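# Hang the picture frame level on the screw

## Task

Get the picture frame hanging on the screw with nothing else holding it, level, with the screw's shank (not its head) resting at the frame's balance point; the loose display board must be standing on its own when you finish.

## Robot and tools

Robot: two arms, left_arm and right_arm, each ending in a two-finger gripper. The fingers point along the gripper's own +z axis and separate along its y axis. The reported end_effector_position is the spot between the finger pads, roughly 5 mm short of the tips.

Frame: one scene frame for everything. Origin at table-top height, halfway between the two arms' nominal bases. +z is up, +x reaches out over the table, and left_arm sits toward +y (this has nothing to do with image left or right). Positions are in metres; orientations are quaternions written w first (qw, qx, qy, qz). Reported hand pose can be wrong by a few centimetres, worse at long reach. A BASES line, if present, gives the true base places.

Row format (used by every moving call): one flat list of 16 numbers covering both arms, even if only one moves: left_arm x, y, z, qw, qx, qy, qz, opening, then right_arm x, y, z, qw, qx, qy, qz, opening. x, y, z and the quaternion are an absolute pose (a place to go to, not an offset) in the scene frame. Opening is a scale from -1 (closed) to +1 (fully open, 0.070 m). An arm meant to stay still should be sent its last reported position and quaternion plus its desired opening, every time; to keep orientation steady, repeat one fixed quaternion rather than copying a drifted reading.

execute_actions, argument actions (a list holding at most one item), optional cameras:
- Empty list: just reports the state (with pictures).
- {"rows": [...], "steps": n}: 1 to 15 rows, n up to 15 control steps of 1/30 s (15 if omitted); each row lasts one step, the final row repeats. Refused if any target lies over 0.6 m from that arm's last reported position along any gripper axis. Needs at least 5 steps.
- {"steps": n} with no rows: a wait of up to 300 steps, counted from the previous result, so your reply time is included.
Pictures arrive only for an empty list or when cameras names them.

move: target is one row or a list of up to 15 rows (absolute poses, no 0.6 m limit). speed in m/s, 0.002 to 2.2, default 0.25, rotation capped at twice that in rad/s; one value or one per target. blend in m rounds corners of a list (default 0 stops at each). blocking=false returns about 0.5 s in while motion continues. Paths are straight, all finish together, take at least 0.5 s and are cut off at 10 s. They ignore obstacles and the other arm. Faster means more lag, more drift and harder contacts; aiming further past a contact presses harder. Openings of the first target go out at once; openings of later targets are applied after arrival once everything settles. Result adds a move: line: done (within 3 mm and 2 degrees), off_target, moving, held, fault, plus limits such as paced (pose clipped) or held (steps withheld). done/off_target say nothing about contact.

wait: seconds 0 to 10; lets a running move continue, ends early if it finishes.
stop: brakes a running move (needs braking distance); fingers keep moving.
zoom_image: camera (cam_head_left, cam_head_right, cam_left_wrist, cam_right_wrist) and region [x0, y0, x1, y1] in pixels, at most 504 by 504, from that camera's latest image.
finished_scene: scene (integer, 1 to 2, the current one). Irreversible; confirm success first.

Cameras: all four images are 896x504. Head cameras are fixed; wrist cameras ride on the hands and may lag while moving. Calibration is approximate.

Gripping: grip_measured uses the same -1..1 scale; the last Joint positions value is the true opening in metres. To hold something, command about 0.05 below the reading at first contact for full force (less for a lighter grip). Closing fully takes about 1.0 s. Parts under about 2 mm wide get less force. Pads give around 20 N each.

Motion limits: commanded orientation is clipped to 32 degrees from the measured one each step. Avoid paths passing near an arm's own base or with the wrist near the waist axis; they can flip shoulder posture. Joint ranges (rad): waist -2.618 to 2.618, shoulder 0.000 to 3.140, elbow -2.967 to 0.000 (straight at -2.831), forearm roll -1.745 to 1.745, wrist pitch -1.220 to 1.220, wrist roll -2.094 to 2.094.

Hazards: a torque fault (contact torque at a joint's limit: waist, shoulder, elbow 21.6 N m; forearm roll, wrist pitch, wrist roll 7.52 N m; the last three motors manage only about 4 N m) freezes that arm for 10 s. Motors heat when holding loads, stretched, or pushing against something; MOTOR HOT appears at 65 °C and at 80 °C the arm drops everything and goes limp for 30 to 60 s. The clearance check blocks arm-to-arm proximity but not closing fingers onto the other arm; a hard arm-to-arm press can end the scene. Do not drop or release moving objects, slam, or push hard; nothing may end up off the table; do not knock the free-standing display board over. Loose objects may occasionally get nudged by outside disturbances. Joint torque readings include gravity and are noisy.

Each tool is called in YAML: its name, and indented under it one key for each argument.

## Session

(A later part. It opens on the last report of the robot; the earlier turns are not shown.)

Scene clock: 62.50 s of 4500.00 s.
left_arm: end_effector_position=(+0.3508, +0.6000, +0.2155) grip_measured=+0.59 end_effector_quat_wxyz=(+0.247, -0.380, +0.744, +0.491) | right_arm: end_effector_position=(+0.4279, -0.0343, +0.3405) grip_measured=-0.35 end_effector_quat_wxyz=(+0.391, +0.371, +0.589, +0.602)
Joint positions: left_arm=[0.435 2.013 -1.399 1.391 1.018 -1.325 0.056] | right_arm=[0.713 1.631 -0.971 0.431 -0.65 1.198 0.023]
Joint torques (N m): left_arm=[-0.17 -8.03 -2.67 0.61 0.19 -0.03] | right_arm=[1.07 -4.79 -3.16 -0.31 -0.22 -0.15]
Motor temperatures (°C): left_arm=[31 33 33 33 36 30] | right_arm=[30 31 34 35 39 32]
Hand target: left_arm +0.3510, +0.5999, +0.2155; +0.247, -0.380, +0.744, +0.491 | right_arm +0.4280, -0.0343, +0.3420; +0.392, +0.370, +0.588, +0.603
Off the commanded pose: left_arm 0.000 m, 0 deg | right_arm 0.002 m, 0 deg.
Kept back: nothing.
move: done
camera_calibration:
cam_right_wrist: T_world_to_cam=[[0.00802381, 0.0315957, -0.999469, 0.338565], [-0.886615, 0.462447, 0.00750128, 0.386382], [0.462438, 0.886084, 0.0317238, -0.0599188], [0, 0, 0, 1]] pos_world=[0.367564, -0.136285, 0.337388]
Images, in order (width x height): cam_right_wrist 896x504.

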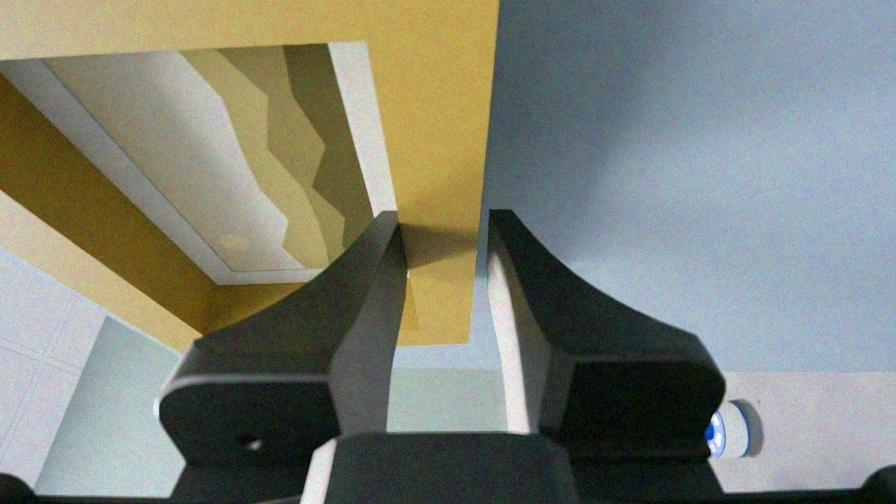

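move:
  target: [0.351,0.5999,0.2155,0.247,-0.38,0.744,0.491,0.59,0.428,-0.0343,0.3425,0.3916,0.3703,0.5878,0.6032,-0.2]
  speed: 0.02
  cameras: ["cam_right_wrist"]

move:
  target: [0.351,0.5999,0.2155,0.247,-0.38,0.744,0.491,0.59,0.428,-0.0343,0.3425,0.3916,0.3703,0.5878,0.6032,0.3]
  speed: 0.02

Scene clock: 63.50 s of 4500.00 s.
left_arm: end_effector_position=(+0.3508, +0.6000, +0.2155) grip_measured=+0.59 end_effector_quat_wxyz=(+0.247, -0.380, +0.744, +0.491) | right_arm: end_effector_position=(+0.4280, -0.0342, +0.3422) grip_measured=-0.20 end_effector_quat_wxyz=(+0.391, +0.370, +0.588, +0.603)
Joint positions: left_arm=[0.435 2.013 -1.399 1.391 1.018 -1.325 0.056] | right_arm=[0.713 1.63 -0.974 0.431 -0.65 1.197 0.028]
Joint torques (N m): left_arm=[-0.36 -8.09 -2.83 0.6 0.2 -0.06] | right_arm=[-0.14 -7.19 -4.62 -0.29 -0.82 -0.21]
Motor temperatures (°C): left_arm=[31 33 33 33 36 30] | right_arm=[30 31 34 35 39 32]
Hand target: left_arm +0.3510, +0.5999, +0.2155; +0.247, -0.380, +0.744, +0.491 | right_arm +0.4280, -0.0343, +0.3425; +0.392, +0.370, +0.588, +0.603
Off the commanded pose: left_arm 0.000 m, 0 deg | right_arm 0.000 m, 0 deg.
Kept back: nothing.
move: done
camera_calibration:
cam_right_wrist: T_world_to_cam=[[0.0113397, 0.0331491, -0.999386, 0.338931], [-0.886591, 0.462523, 0.00528176, 0.387257], [0.462415, 0.885987, 0.0346346, -0.0611355], [0, 0, 0, 1]] pos_world=[0.367765, -0.136185, 0.338795]
Images, in order (width x height): cam_right_wrist 896x504.

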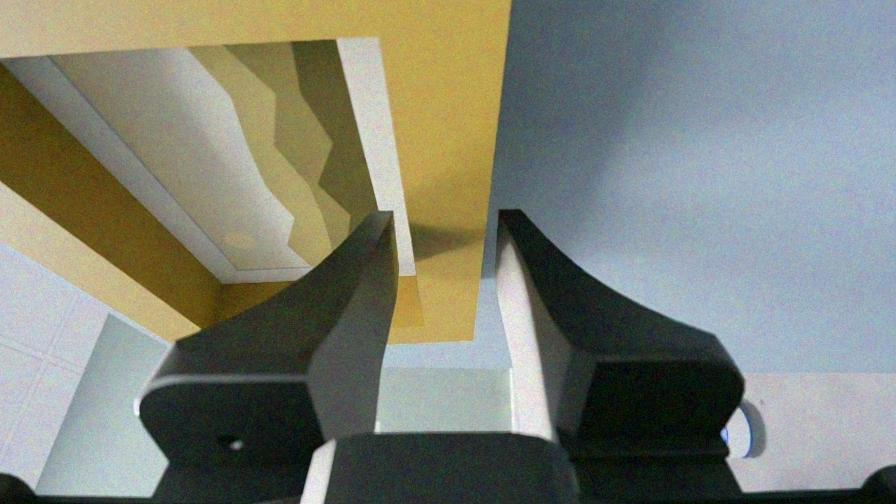

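Scene clock: 64.00 s of 4500.00 s.
left_arm: end_effector_position=(+0.3508, +0.6000, +0.2155) grip_measured=+0.59 end_effector_quat_wxyz=(+0.247, -0.380, +0.744, +0.491) | right_arm: end_effector_position=(+0.4280, -0.0342, +0.3422) grip_measured=+0.30 end_effector_quat_wxyz=(+0.391, +0.370, +0.588, +0.603)
Joint positions: left_arm=[0.435 2.013 -1.399 1.391 1.018 -1.325 0.056] | right_arm=[0.713 1.63 -0.974 0.431 -0.65 1.197 0.046]
Joint torques (N m): left_arm=[-0.26 -7.92 -2.95 0.61 0.21 -0.06] | right_arm=[-0.43 -7.13 -4.61 -0.29 -0.87 -0.21]
Motor temperatures (°C): left_arm=[31 33 33 33 36 30] | right_arm=[30 31 34 35 39 32]
Hand target: left_arm +0.3510, +0.5999, +0.2155; +0.247, -0.380, +0.744, +0.491 | right_arm +0.4280, -0.0343, +0.3425; +0.392, +0.370, +0.588, +0.603
Off the commanded pose: left_arm 0.000 m, 0 deg | right_arm 0.000 m, 0 deg.
Kept back: nothing.
move: done
camera_calibration:
cam_left_wrist: T_world_to_cam=[[0.800826, -0.211057, -0.560475, -0.0299628], [-0.482002, -0.78258, -0.394008, 0.724272], [-0.355459, 0.585682, -0.728441, 0.0520106], [0, 0, 0, 1]] pos_world=[0.391583, 0.530015, 0.306462]
cam_right_wrist: T_world_to_cam=[[0.0113397, 0.0331491, -0.999386, 0.338931], [-0.886591, 0.462523, 0.00528176, 0.387257], [0.462415, 0.885987, 0.0346346, -0.0611355], [0, 0, 0, 1]] pos_world=[0.367765, -0.136185, 0.338795]

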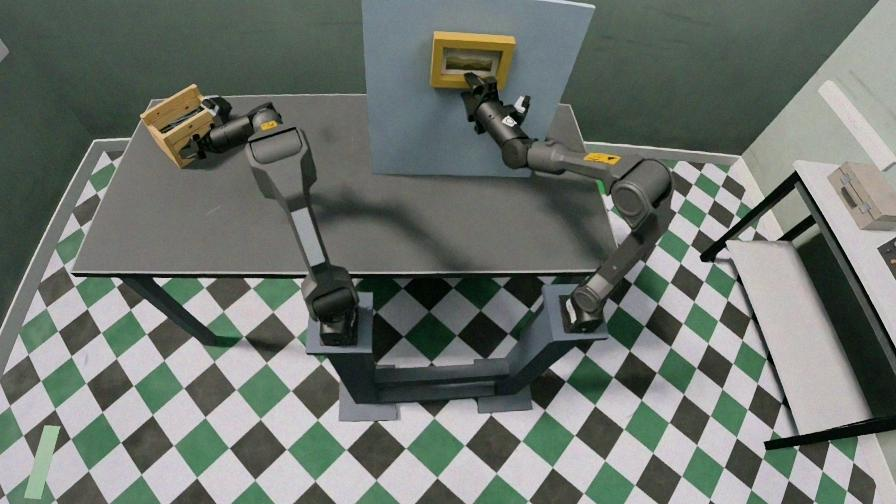

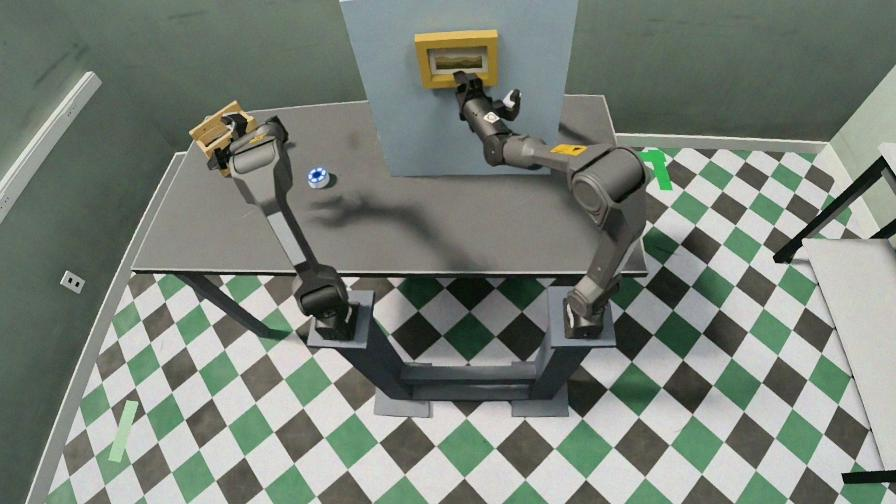

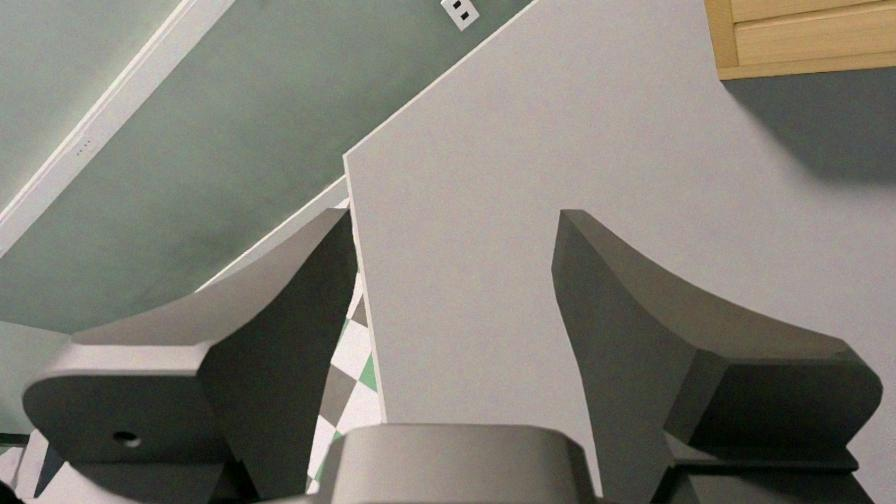

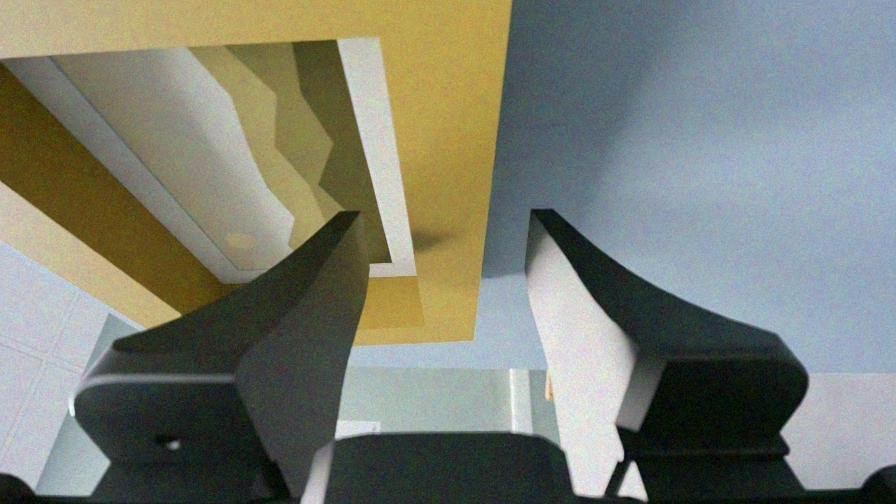

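move:
  target:
    - [0.351,0.5999,0.2155,0.247,-0.38,0.744,0.491,0.59,0.345,-0.073,0.342,0.3916,0.3703,0.5878,0.6032,0.3]
    - [0.351,0.5999,0.2155,0.247,-0.38,0.744,0.491,0.59,0.31,-0.22,0.45,0.424,0.2,0.85,0.2,0.3]
    - [0.351,0.5999,0.2155,0.247,-0.38,0.744,0.491,0.59,0.36,-0.23,0.605,0.623,-0.026,0.779,0.055,-1]
    - [0.351,0.5999,0.2155,0.247,-0.38,0.744,0.491,0.59,0.43,-0.23,0.605,0.623,-0.026,0.779,0.055,-1]
  speed: [0.12,0.35,0.35,0.25]

zoom_image:
  camera: "cam_right_wrist"
  region: [60, 370, 180, 430]

zoom_image:
  camera: "cam_right_wrist"
  region: [0, 240, 260, 480]

zoom_image:
  camera: "cam_head_right"
  region: [390, 0, 520, 110]

zoom_image:
  camera: "cam_head_left"
  region: [410, 0, 540, 110]

Scene clock: 70.00 s of 4500.00 s.
left_arm: end_effector_position=(+0.3508, +0.6000, +0.2155) grip_measured=+0.59 end_effector_quat_wxyz=(+0.247, -0.380, +0.744, +0.491) | right_arm: end_effector_position=(+0.4298, -0.2300, +0.6051) grip_measured=-1.00 end_effector_quat_wxyz=(+0.623, -0.026, +0.780, +0.055)
Joint positions: left_arm=[0.435 2.013 -1.399 1.391 1.018 -1.325 0.056] | right_arm=[0.256 1.646 -2.409 -0.124 1.074 0.138 0]
Joint torques (N m): left_arm=[-0.04 -8.14 -2.83 0.55 0.22 -0.05] | right_arm=[-0.04 -5.16 -3.03 -0.12 -0.91 -0.1]
Motor temperatures (°C): left_arm=[31 33 33 33 36 30] | right_arm=[30 31 34 35 39 32]
Hand target: left_arm +0.3510, +0.5999, +0.2155; +0.247, -0.380, +0.744, +0.491 | right_arm +0.4300, -0.2300, +0.6050; +0.623, -0.026, +0.780, +0.055
Off the commanded pose: left_arm 0.000 m, 0 deg | right_arm 0.000 m, 0 deg.
Kept back: nothing.
move: done
camera_calibration:
cam_left_wrist: T_world_to_cam=[[0.800826, -0.211057, -0.560475, -0.0299628], [-0.482002, -0.78258, -0.394008, 0.724272], [-0.355459, 0.585682, -0.728441, 0.0520106], [0, 0, 0, 1]] pos_world=[0.391583, 0.530015, 0.306462]
cam_right_wrist: T_world_to_cam=[[0.0907353, -0.991929, -0.088568, -0.212858], [-0.770506, -0.0135783, -0.637288, 0.707412], [0.630942, 0.126067, -0.765519, 0.339435], [0, 0, 0, 1]] pos_world=[0.350215, -0.244326, 0.691817]

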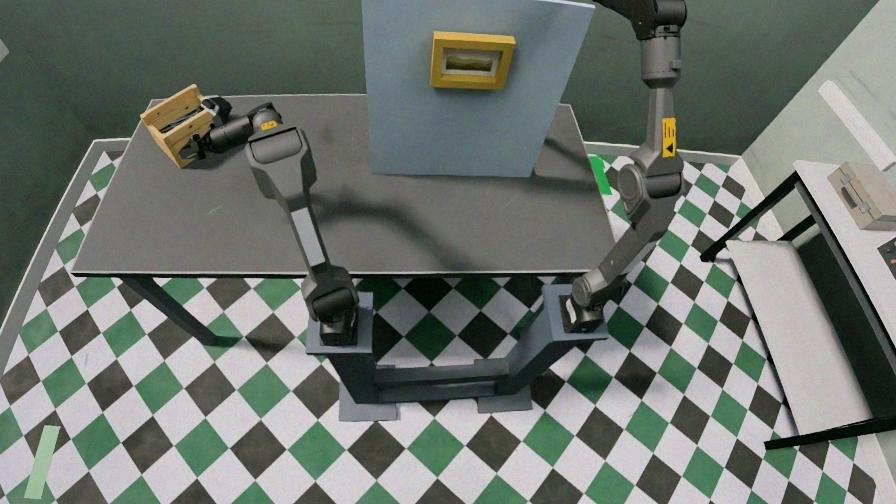

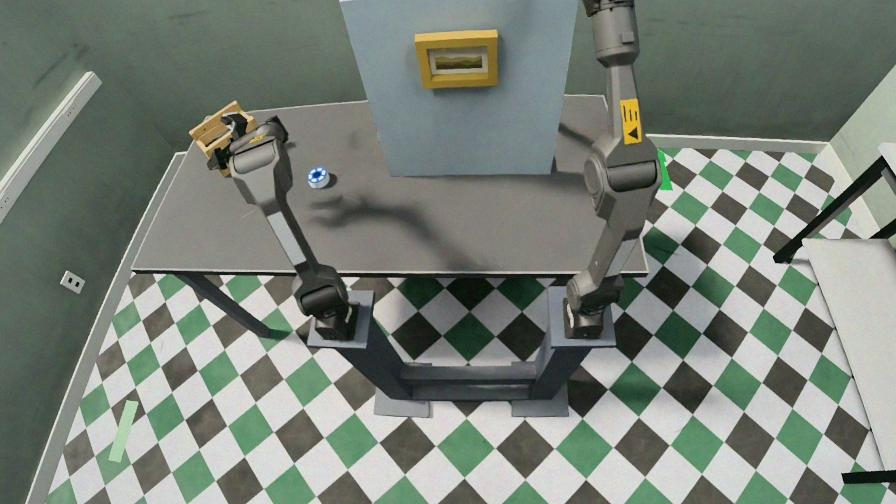

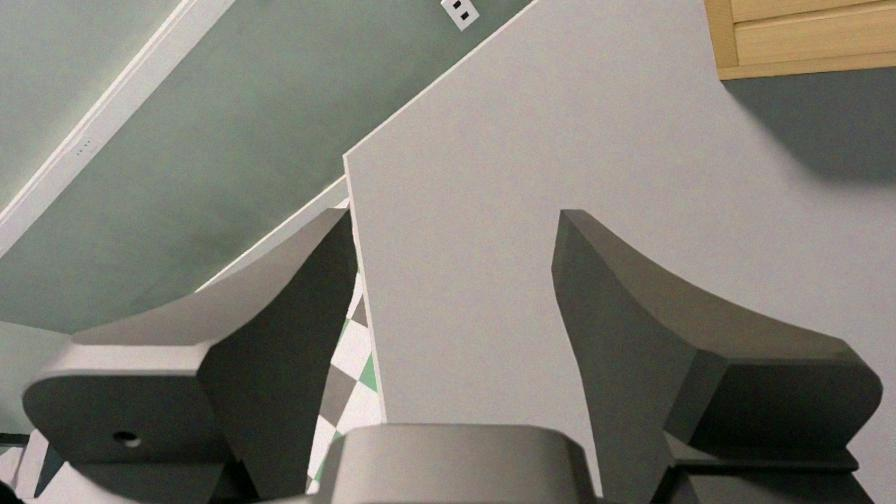

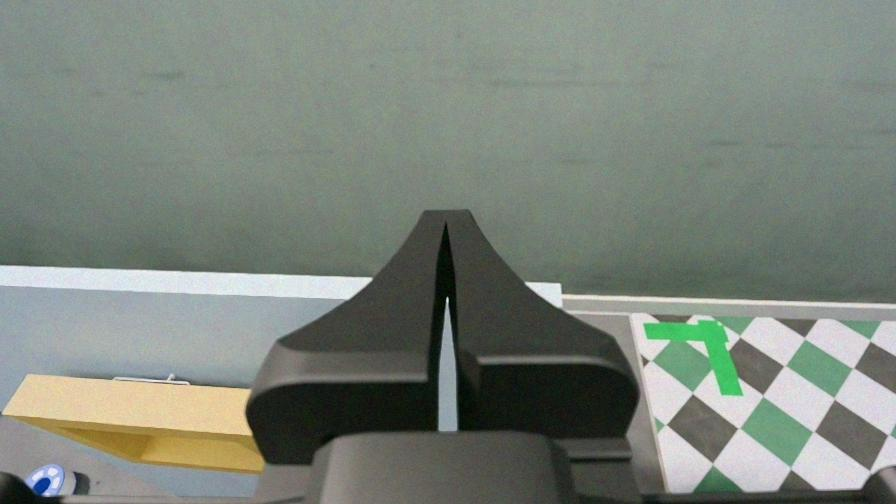

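Scaled by 4.200 from the camera's 896x504 image, which has a finer 1280x720 frame.

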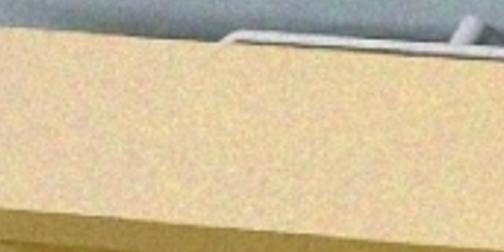

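Scaled by 1.938 from the camera's 896x504 image, which has a finer 1280x720 frame.

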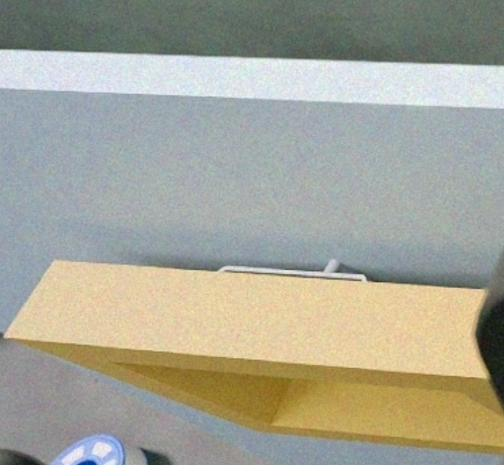

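Scaled by 3.877 from the camera's 896x504 image, which has a finer 1280x720 frame.

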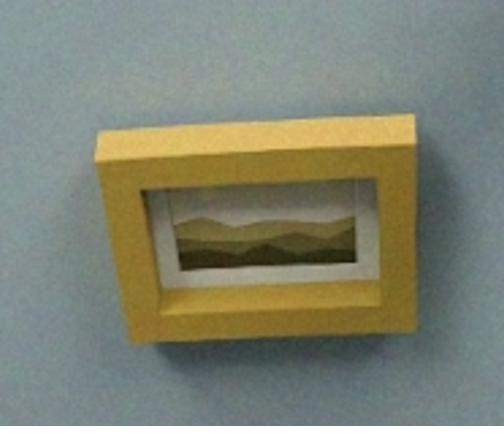

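Scaled by 3.877 from the camera's 896x504 image, which has a finer 1280x720 frame.

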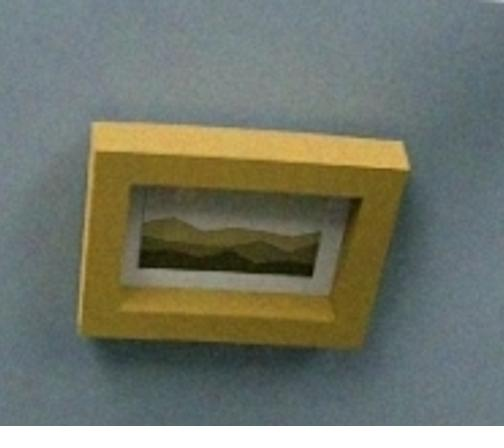

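zoom_image:
  camera: "cam_right_wrist"
  region: [140, 365, 200, 395]

Scaled by 8.400 from the camera's 896x504 image, which has a finer 1280x720 frame.

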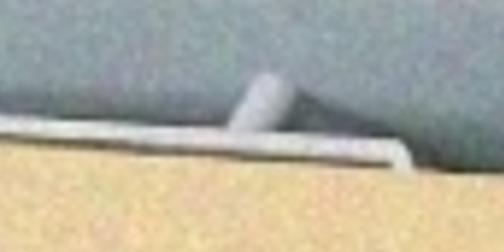

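move:
  target:
    - [0.351,0.5999,0.2155,0.247,-0.38,0.744,0.491,0.59,0.36,-0.23,0.605,0.623,-0.026,0.779,0.055,-1]
    - [0.351,0.5999,0.2155,0.247,-0.38,0.744,0.491,0.59,0.31,-0.22,0.45,0.424,0.2,0.85,0.2,0.3]
    - [0.351,0.5999,0.2155,0.247,-0.38,0.744,0.491,0.59,0.345,-0.073,0.342,0.3916,0.3703,0.5878,0.6032,0.3]
  speed: 0.35
  cameras: ["cam_right_wrist"]

move:
  target: [0.351,0.5999,0.2155,0.247,-0.38,0.744,0.491,0.59,0.428,-0.0343,0.3425,0.3916,0.3703,0.5878,0.6032,0.3]
  speed: 0.1
  cameras: ["cam_right_wrist"]

Scene clock: 79.87 s of 4500.00 s.
left_arm: end_effector_position=(+0.3508, +0.6000, +0.2155) grip_measured=+0.59 end_effector_quat_wxyz=(+0.247, -0.380, +0.744, +0.491) | right_arm: end_effector_position=(+0.3449, -0.0730, +0.3420) grip_measured=+0.30 end_effector_quat_wxyz=(+0.392, +0.370, +0.588, +0.603)
Joint positions: left_arm=[0.435 2.013 -1.399 1.391 1.018 -1.325 0.056] | right_arm=[0.832 1.329 -0.655 0.593 -0.715 1.072 0.046]
Joint torques (N m): left_arm=[0.09 -8.12 -2.75 0.54 0.23 -0.05] | right_arm=[-0.07 -2.86 -4.36 -0.58 -0.73 0.17]
Motor temperatures (°C): left_arm=[31 33 33 33 36 30] | right_arm=[29 31 34 35 39 32]
Hand target: left_arm +0.3510, +0.5999, +0.2155; +0.247, -0.380, +0.744, +0.491 | right_arm +0.3450, -0.0730, +0.3420; +0.392, +0.370, +0.588, +0.603
Off the commanded pose: left_arm 0.000 m, 0 deg | right_arm 0.000 m, 0 deg.
Kept back: nothing.
move: done
camera_calibration:
cam_right_wrist: T_world_to_cam=[[0.0121035, 0.0324774, -0.999399, 0.340629], [-0.886647, 0.462427, 0.00428948, 0.331774], [0.462288, 0.886062, 0.0343929, 0.0118517], [0, 0, 0, 1]] pos_world=[0.284565, -0.174985, 0.338594]
Images, in order (width x height): cam_right_wrist 896x504.

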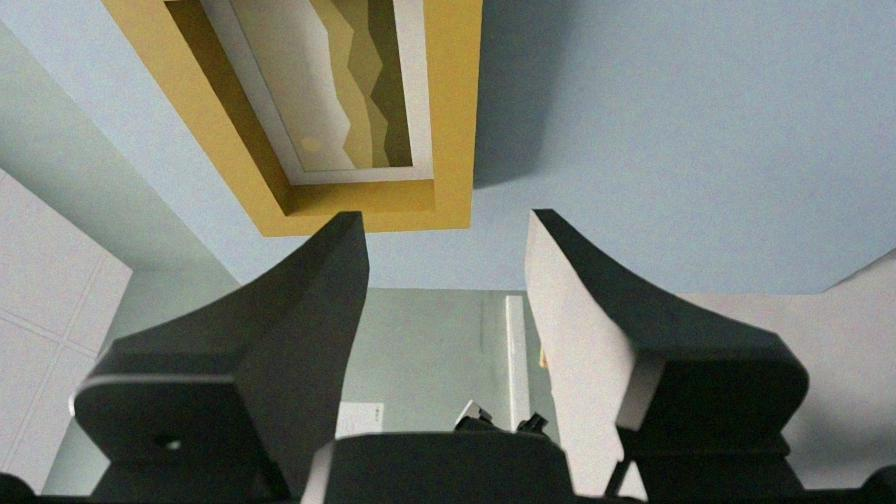

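Scene clock: 81.07 s of 4500.00 s.
left_arm: end_effector_position=(+0.3508, +0.6000, +0.2155) grip_measured=+0.59 end_effector_quat_wxyz=(+0.247, -0.380, +0.744, +0.491) | right_arm: end_effector_position=(+0.4284, -0.0340, +0.3425) grip_measured=+0.30 end_effector_quat_wxyz=(+0.392, +0.370, +0.588, +0.603)
Joint positions: left_arm=[0.435 2.013 -1.399 1.391 1.018 -1.325 0.056] | right_arm=[0.712 1.631 -0.976 0.431 -0.649 1.196 0.046]
Joint torques (N m): left_arm=[0.19 -8.2 -2.78 0.54 0.25 -0.05] | right_arm=[0.31 -7.13 -3.52 -0.31 -0.8 0.07]
Motor temperatures (°C): left_arm=[31 33 33 33 36 30] | right_arm=[29 31 34 35 39 32]
Hand target: left_arm +0.3510, +0.5999, +0.2155; +0.247, -0.380, +0.744, +0.491 | right_arm +0.4280, -0.0343, +0.3425; +0.392, +0.370, +0.588, +0.603
Off the commanded pose: left_arm 0.000 m, 0 deg | right_arm 0.000 m, 0 deg.
Kept back: nothing.
move: done
camera_calibration:
cam_right_wrist: T_world_to_cam=[[0.0121229, 0.0326986, -0.999392, 0.338873], [-0.886585, 0.462545, 0.00437922, 0.387735], [0.462407, 0.885993, 0.0345975, -0.0614456], [0, 0, 0, 1]] pos_world=[0.368065, -0.135985, 0.339094]
Images, in order (width x height): cam_right_wrist 896x504.

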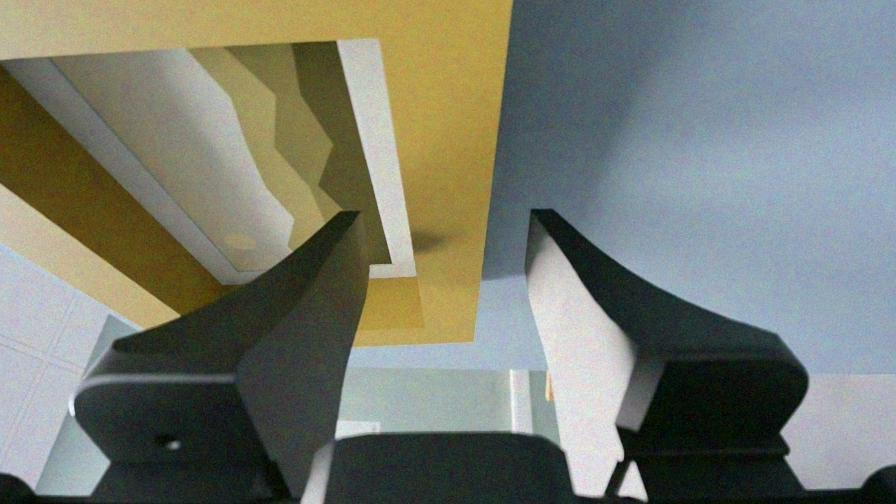

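move:
  target:
    - [0.351,0.5999,0.2155,0.247,-0.38,0.744,0.491,0.59,0.428,-0.0343,0.3413,0.3916,0.3703,0.5878,0.6032,0.3]
    - [0.351,0.5999,0.2155,0.247,-0.38,0.744,0.491,0.59,0.428,-0.0343,0.3413,0.3916,0.3703,0.5878,0.6032,-0.46]
  speed: 0.05
  cameras: []

move:
  target: [0.351,0.5999,0.2155,0.247,-0.38,0.744,0.491,0.59,0.428,-0.0289,0.3418,0.3818,0.3804,0.5718,0.6184,-0.46]
  speed: 0.03
  cameras: ["cam_right_wrist"]

move:
  target: [0.351,0.5999,0.2155,0.247,-0.38,0.744,0.491,0.59,0.428,-0.0289,0.3418,0.3818,0.3804,0.5718,0.6184,-0.35]
  speed: 0.03
  cameras: ["cam_right_wrist"]

move:
  target: [0.351,0.5999,0.2155,0.247,-0.38,0.744,0.491,0.59,0.428,-0.0289,0.3418,0.3818,0.3804,0.5718,0.6184,0.3]
  speed: 0.03
  cameras: ["cam_right_wrist"]

Scene clock: 82.87 s of 4500.00 s.
left_arm: end_effector_position=(+0.3508, +0.6000, +0.2155) grip_measured=+0.59 end_effector_quat_wxyz=(+0.247, -0.380, +0.744, +0.491) | right_arm: end_effector_position=(+0.4280, -0.0345, +0.3420) grip_measured=-0.45 end_effector_quat_wxyz=(+0.393, +0.370, +0.587, +0.604)
Joint positions: left_arm=[0.435 2.013 -1.399 1.391 1.018 -1.325 0.056] | right_arm=[0.712 1.631 -0.972 0.428 -0.656 1.199 0.019]
Joint torques (N m): left_arm=[0.09 -8.17 -2.85 0.5 0.25 -0.04] | right_arm=[0.65 -4.96 -3.39 -0.18 -0.26 0.18]
Motor temperatures (°C): left_arm=[31 33 33 33 36 30] | right_arm=[29 31 34 35 39 32]
Hand target: left_arm +0.3510, +0.5999, +0.2155; +0.247, -0.380, +0.744, +0.491 | right_arm +0.4280, -0.0343, +0.3413; +0.392, +0.370, +0.588, +0.603
Off the commanded pose: left_arm 0.000 m, 0 deg | right_arm 0.001 m, 0 deg.
Kept back: nothing.
move: done
No camera images: "cameras" was empty.

Scene clock: 83.97 s of 4500.00 s.
left_arm: end_effector_position=(+0.3508, +0.6000, +0.2155) grip_measured=+0.59 end_effector_quat_wxyz=(+0.247, -0.380, +0.744, +0.491) | right_arm: end_effector_position=(+0.4279, -0.0291, +0.3419) grip_measured=-0.45 end_effector_quat_wxyz=(+0.382, +0.380, +0.572, +0.619)
Joint positions: left_arm=[0.435 2.013 -1.399 1.391 1.018 -1.325 0.056] | right_arm=[0.729 1.651 -0.976 0.436 -0.695 1.245 0.019]
Joint torques (N m): left_arm=[0.14 -8.17 -2.75 0.55 0.26 -0.07] | right_arm=[0.68 -3.25 -3.14 -0.05 0.02 0.11]
Motor temperatures (°C): left_arm=[31 33 33 33 36 30] | right_arm=[29 31 34 35 39 32]
Hand target: left_arm +0.3510, +0.5999, +0.2155; +0.247, -0.380, +0.744, +0.491 | right_arm +0.4280, -0.0289, +0.3418; +0.382, +0.380, +0.572, +0.618
Off the commanded pose: left_arm 0.000 m, 0 deg | right_arm 0.000 m, 0 deg.
Kept back: nothing.
move: done
camera_calibration:
cam_right_wrist: T_world_to_cam=[[0.0123897, 0.0854856, -0.996262, 0.338437], [-0.886479, 0.461884, 0.0286082, 0.376672], [0.462604, 0.882811, 0.0815037, -0.0818137], [0, 0, 0, 1]] pos_world=[0.367566, -0.130684, 0.333065]
Images, in order (width x height): cam_right_wrist 896x504.

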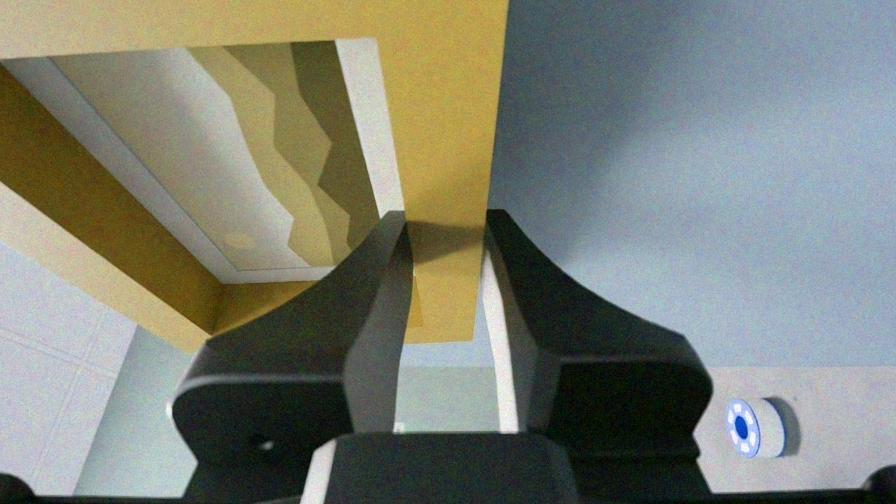

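Scene clock: 84.47 s of 4500.00 s.
left_arm: end_effector_position=(+0.3508, +0.6000, +0.2155) grip_measured=+0.59 end_effector_quat_wxyz=(+0.247, -0.380, +0.744, +0.491) | right_arm: end_effector_position=(+0.4281, -0.0289, +0.3409) grip_measured=-0.35 end_effector_quat_wxyz=(+0.381, +0.381, +0.572, +0.618)
Joint positions: left_arm=[0.435 2.013 -1.399 1.391 1.018 -1.325 0.056] | right_arm=[0.729 1.652 -0.976 0.437 -0.693 1.245 0.023]
Joint torques (N m): left_arm=[0.11 -8.11 -2.75 0.54 0.24 -0.05] | right_arm=[0.34 -6.53 -3.22 -0.48 -0.69 -0.12]
Motor temperatures (°C): left_arm=[31 33 33 33 36 30] | right_arm=[29 31 34 35 39 32]
Hand target: left_arm +0.3510, +0.5999, +0.2155; +0.247, -0.380, +0.744, +0.491 | right_arm +0.4280, -0.0289, +0.3418; +0.382, +0.380, +0.572, +0.618
Off the commanded pose: left_arm 0.000 m, 0 deg | right_arm 0.001 m, 0 deg.
Kept back: nothing.
move: done
camera_calibration:
cam_right_wrist: T_world_to_cam=[[0.00958949, 0.0847998, -0.996352, 0.338695], [-0.886342, 0.462007, 0.0307909, 0.376064], [0.462933, 0.882813, 0.079592, -0.0814226], [0, 0, 0, 1]] pos_world=[0.367766, -0.130584, 0.33236]
Images, in order (width x height): cam_right_wrist 896x504.

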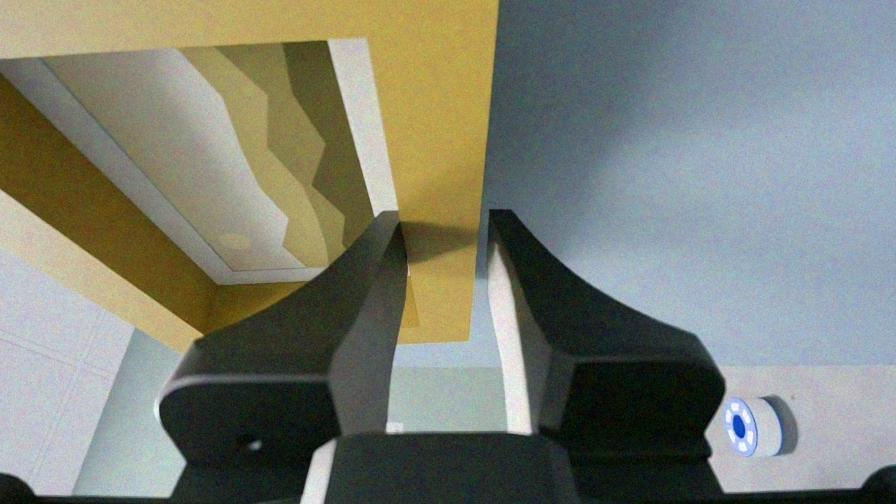

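Scene clock: 85.00 s of 4500.00 s.
left_arm: end_effector_position=(+0.3508, +0.6000, +0.2155) grip_measured=+0.59 end_effector_quat_wxyz=(+0.247, -0.380, +0.744, +0.491) | right_arm: end_effector_position=(+0.4281, -0.0289, +0.3409) grip_measured=+0.30 end_effector_quat_wxyz=(+0.381, +0.381, +0.572, +0.618)
Joint positions: left_arm=[0.435 2.013 -1.399 1.391 1.018 -1.325 0.056] | right_arm=[0.729 1.652 -0.976 0.437 -0.693 1.245 0.046]
Joint torques (N m): left_arm=[0.44 -8.27 -2.82 0.53 0.22 -0.05] | right_arm=[0.1 -7.26 -4.04 -0.5 -0.88 -0.21]
Motor temperatures (°C): left_arm=[31 33 33 33 36 30] | right_arm=[29 31 34 35 39 32]
Hand target: left_arm +0.3510, +0.5999, +0.2155; +0.247, -0.380, +0.744, +0.491 | right_arm +0.4280, -0.0289, +0.3418; +0.382, +0.380, +0.572, +0.618
Off the commanded pose: left_arm 0.000 m, 0 deg | right_arm 0.001 m, 0 deg.
Kept back: nothing.
move: done
camera_calibration:
cam_right_wrist: T_world_to_cam=[[0.00958949, 0.0847998, -0.996352, 0.338695], [-0.886342, 0.462007, 0.0307909, 0.376064], [0.462933, 0.882813, 0.079592, -0.0814226], [0, 0, 0, 1]] pos_world=[0.367766, -0.130584, 0.33236]
Images, in order (width x height): cam_right_wrist 896x504.

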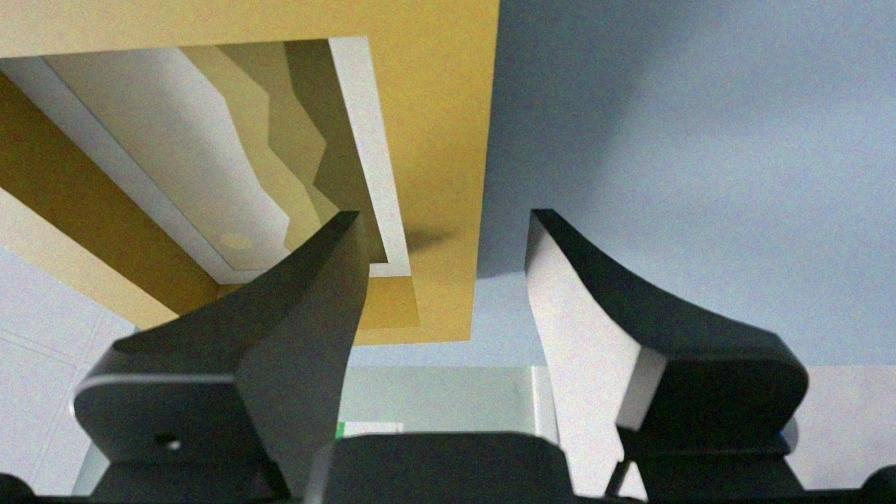

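move:
  target:
    - [0.351,0.5999,0.2155,0.247,-0.38,0.744,0.491,0.59,0.428,-0.0289,0.341,0.3818,0.3804,0.5718,0.6184,0.3]
    - [0.351,0.5999,0.2155,0.247,-0.38,0.744,0.491,0.59,0.428,-0.0289,0.341,0.3818,0.3804,0.5718,0.6184,-0.47]
    - [0.351,0.5999,0.2155,0.247,-0.38,0.744,0.491,0.59,0.428,-0.0217,0.3421,0.3683,0.3935,0.5499,0.6379,-0.47]
    - [0.351,0.5999,0.2155,0.247,-0.38,0.744,0.491,0.59,0.428,-0.0217,0.3421,0.3683,0.3935,0.5499,0.6379,-0.35]
  speed: 0.04
  cameras: ["cam_right_wrist"]

move:
  target: [0.351,0.5999,0.2155,0.247,-0.38,0.744,0.491,0.59,0.428,-0.0217,0.3421,0.3683,0.3935,0.5499,0.6379,0.3]
  speed: 0.03
  cameras: ["cam_right_wrist"]

Scene clock: 88.53 s of 4500.00 s.
left_arm: end_effector_position=(+0.3508, +0.6000, +0.2155) grip_measured=+0.59 end_effector_quat_wxyz=(+0.247, -0.380, +0.744, +0.491) | right_arm: end_effector_position=(+0.4282, -0.0217, +0.3419) grip_measured=-0.35 end_effector_quat_wxyz=(+0.368, +0.394, +0.550, +0.638)
Joint positions: left_arm=[0.435 2.013 -1.399 1.391 1.018 -1.325 0.056] | right_arm=[0.75 1.68 -0.986 0.45 -0.747 1.302 0.023]
Joint torques (N m): left_arm=[0.14 -8.15 -2.76 0.53 0.23 -0.04] | right_arm=[0.93 -4.1 -2.1 -0.36 0.04 -0.14]
Motor temperatures (°C): left_arm=[31 33 33 33 36 30] | right_arm=[29 31 34 35 39 32]
Hand target: left_arm +0.3510, +0.5999, +0.2155; +0.247, -0.380, +0.744, +0.491 | right_arm +0.4280, -0.0217, +0.3421; +0.368, +0.394, +0.550, +0.638
Off the commanded pose: left_arm 0.000 m, 0 deg | right_arm 0.000 m, 0 deg.
Kept back: nothing.
move: done
camera_calibration:
cam_right_wrist: T_world_to_cam=[[0.0109592, 0.154938, -0.987863, 0.337079], [-0.886324, 0.458878, 0.0621385, 0.361997], [0.462937, 0.874886, 0.142354, -0.109548], [0, 0, 0, 1]] pos_world=[0.367867, -0.122497, 0.326088]
Images, in order (width x height): cam_right_wrist 896x504.

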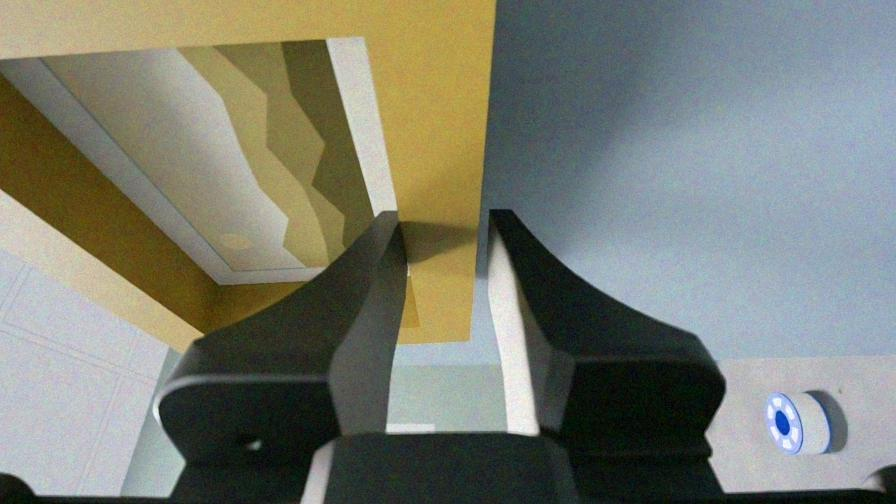

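Scene clock: 89.17 s of 4500.00 s.
left_arm: end_effector_position=(+0.3508, +0.6000, +0.2155) grip_measured=+0.59 end_effector_quat_wxyz=(+0.247, -0.380, +0.744, +0.491) | right_arm: end_effector_position=(+0.4281, -0.0219, +0.3413) grip_measured=+0.30 end_effector_quat_wxyz=(+0.368, +0.394, +0.551, +0.637)
Joint positions: left_arm=[0.435 2.013 -1.399 1.391 1.018 -1.325 0.056] | right_arm=[0.75 1.68 -0.985 0.45 -0.747 1.302 0.046]
Joint torques (N m): left_arm=[0.3 -8.13 -2.64 0.54 0.24 -0.02] | right_arm=[0.17 -7.45 -4.54 -0.51 -0.87 -0.22]
Motor temperatures (°C): left_arm=[31 33 33 33 36 30] | right_arm=[29 31 34 35 39 32]
Hand target: left_arm +0.3510, +0.5999, +0.2155; +0.247, -0.380, +0.744, +0.491 | right_arm +0.4280, -0.0217, +0.3421; +0.368, +0.394, +0.550, +0.638
Off the commanded pose: left_arm 0.000 m, 0 deg | right_arm 0.001 m, 0 deg.
Kept back: nothing.
move: done
camera_calibration:
cam_right_wrist: T_world_to_cam=[[0.00979498, 0.153893, -0.988039, 0.336955], [-0.886222, 0.458997, 0.0627058, 0.36169], [0.463157, 0.875008, 0.140879, -0.108883], [0, 0, 0, 1]] pos_world=[0.367667, -0.122597, 0.325584]
Images, in order (width x height): cam_right_wrist 896x504.

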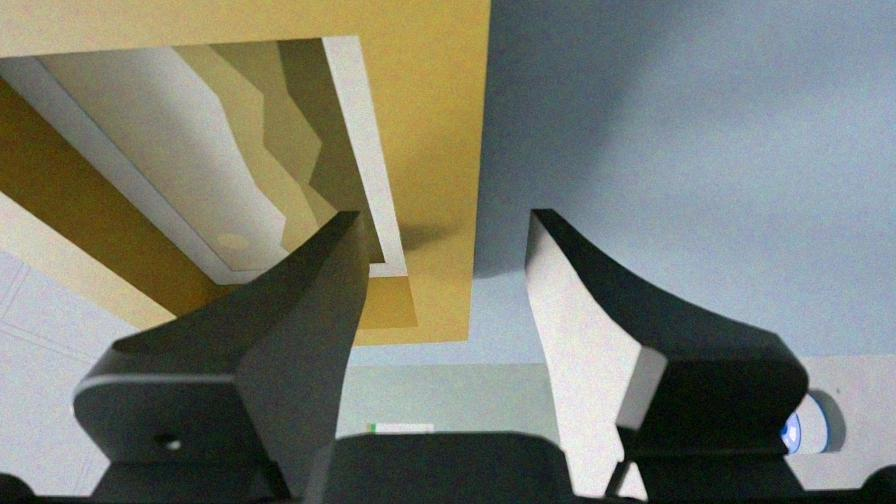

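move:
  target:
    - [0.351,0.5999,0.2155,0.247,-0.38,0.744,0.491,0.59,0.428,-0.0217,0.3424,0.3683,0.3935,0.5499,0.6379,0.3]
    - [0.351,0.5999,0.2155,0.247,-0.38,0.744,0.491,0.59,0.428,-0.0217,0.3424,0.3683,0.3935,0.5499,0.6379,-0.47]
    - [0.351,0.5999,0.2155,0.247,-0.38,0.744,0.491,0.59,0.428,-0.0343,0.3415,0.3916,0.3703,0.5878,0.6032,-0.47]
    - [0.351,0.5999,0.2155,0.247,-0.38,0.744,0.491,0.59,0.428,-0.0557,0.3425,0.4281,0.3273,0.6476,0.5385,-0.47]
    - [0.351,0.5999,0.2155,0.247,-0.38,0.744,0.491,0.59,0.428,-0.0557,0.3425,0.4281,0.3273,0.6476,0.5385,-0.35]
  speed: 0.04
  cameras: ["cam_right_wrist"]

move:
  target: [0.351,0.5999,0.2155,0.247,-0.38,0.744,0.491,0.59,0.428,-0.0557,0.3425,0.4281,0.3273,0.6476,0.5385,0.3]
  speed: 0.03

Scene clock: 97.30 s of 4500.00 s.
left_arm: end_effector_position=(+0.3508, +0.6000, +0.2155) grip_measured=+0.59 end_effector_quat_wxyz=(+0.247, -0.380, +0.744, +0.491) | right_arm: end_effector_position=(+0.4279, -0.0556, +0.3422) grip_measured=-0.35 end_effector_quat_wxyz=(+0.428, +0.328, +0.648, +0.538)
Joint positions: left_arm=[0.435 2.013 -1.399 1.391 1.018 -1.325 0.056] | right_arm=[0.652 1.556 -0.972 0.436 -0.481 0.987 0.023]
Joint torques (N m): left_arm=[0.23 -8.36 -2.58 0.55 0.28 -0.06] | right_arm=[0.03 -5.01 -3.84 -0.45 -0.88 0.18]
Motor temperatures (°C): left_arm=[31 34 33 33 36 30] | right_arm=[29 31 34 35 39 32]
Hand target: left_arm +0.3510, +0.5999, +0.2155; +0.247, -0.380, +0.744, +0.491 | right_arm +0.4280, -0.0557, +0.3425; +0.428, +0.327, +0.648, +0.539
Off the commanded pose: left_arm 0.000 m, 0 deg | right_arm 0.000 m, 0 deg.
Kept back: nothing.
move: done
camera_calibration:
cam_right_wrist: T_world_to_cam=[[0.0109777, -0.175615, -0.984398, 0.323064], [-0.886697, 0.453354, -0.0907658, 0.429452], [0.46222, 0.873859, -0.150741, 0.0207337], [0, 0, 0, 1]] pos_world=[0.367664, -0.156077, 0.360128]
Images, in order (width x height): cam_right_wrist 896x504.

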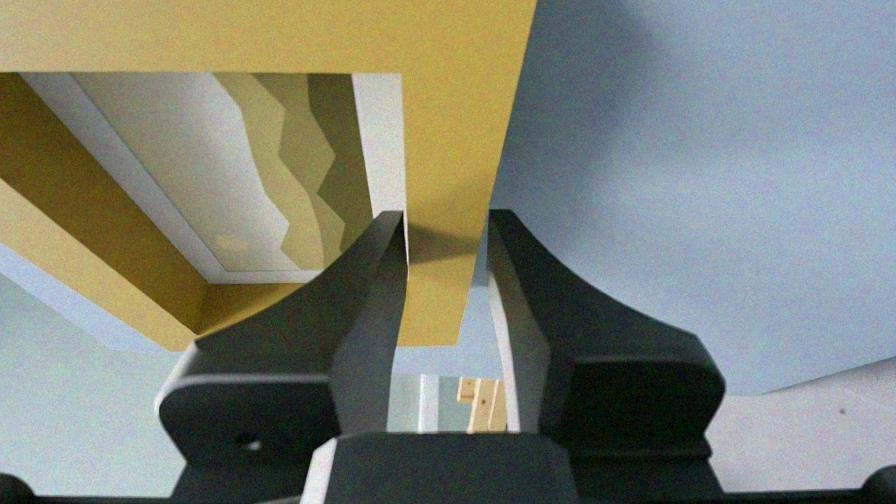

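Scene clock: 97.83 s of 4500.00 s.
left_arm: end_effector_position=(+0.3508, +0.6000, +0.2155) grip_measured=+0.59 end_effector_quat_wxyz=(+0.247, -0.380, +0.744, +0.491) | right_arm: end_effector_position=(+0.4279, -0.0555, +0.3422) grip_measured=+0.30 end_effector_quat_wxyz=(+0.428, +0.327, +0.648, +0.538)
Joint positions: left_arm=[0.435 2.013 -1.399 1.391 1.018 -1.325 0.056] | right_arm=[0.652 1.556 -0.972 0.435 -0.481 0.987 0.046]
Joint torques (N m): left_arm=[0.28 -8.28 -2.54 0.52 0.23 -0.08] | right_arm=[0.5 -4.88 -4.06 -0.44 -0.87 0.18]
Motor temperatures (°C): left_arm=[31 34 33 33 36 30] | right_arm=[29 31 34 35 39 32]
Hand target: left_arm +0.3510, +0.5999, +0.2155; +0.247, -0.380, +0.744, +0.491 | right_arm +0.4280, -0.0557, +0.3425; +0.428, +0.327, +0.648, +0.539
Off the commanded pose: left_arm 0.000 m, 0 deg | right_arm 0.000 m, 0 deg.
Kept back: nothing.
move: done
camera_calibration:
cam_left_wrist: T_world_to_cam=[[0.800826, -0.211057, -0.560475, -0.0299628], [-0.482002, -0.78258, -0.394008, 0.724272], [-0.355459, 0.585682, -0.728441, 0.0520106], [0, 0, 0, 1]] pos_world=[0.391583, 0.530015, 0.306462]
cam_right_wrist: T_world_to_cam=[[0.0115074, -0.176204, -0.984286, 0.322753], [-0.886871, 0.452877, -0.0914414, 0.429639], [0.461873, 0.873987, -0.151059, 0.0209089], [0, 0, 0, 1]] pos_world=[0.367663, -0.155977, 0.360126]

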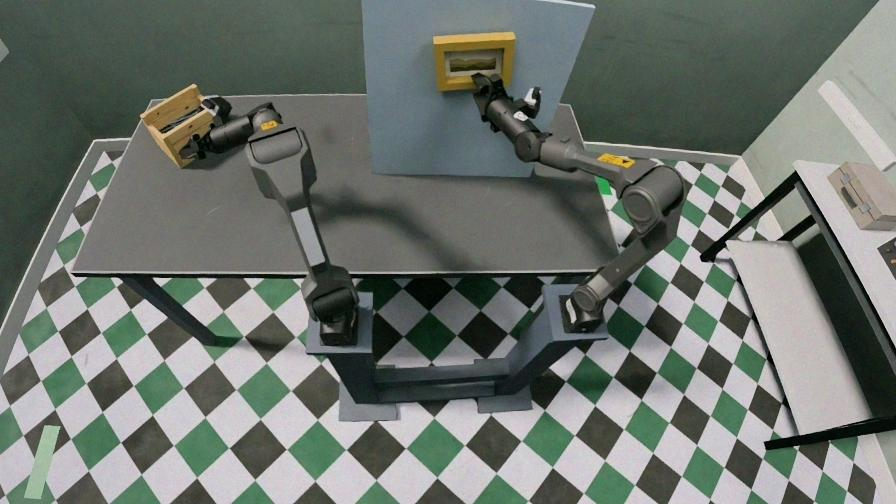

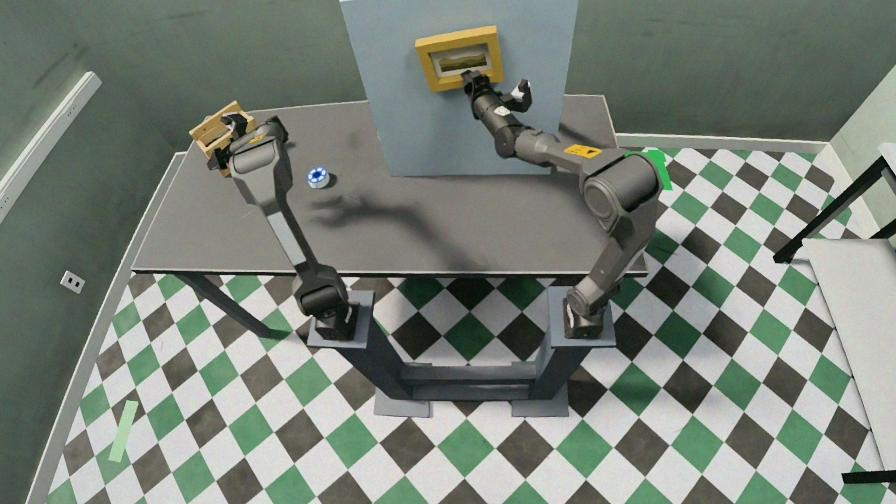

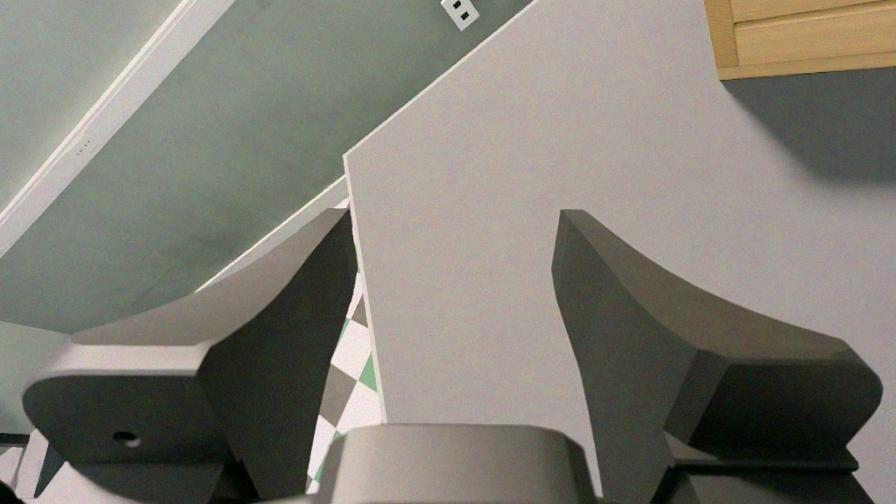

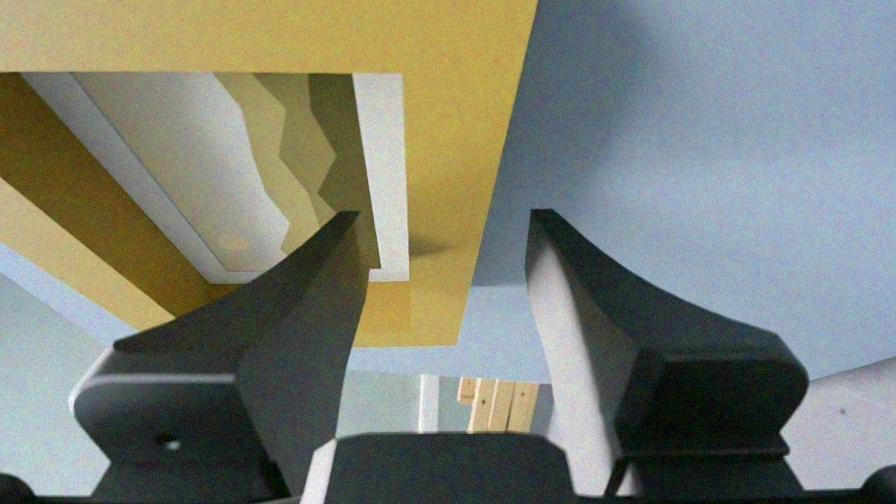

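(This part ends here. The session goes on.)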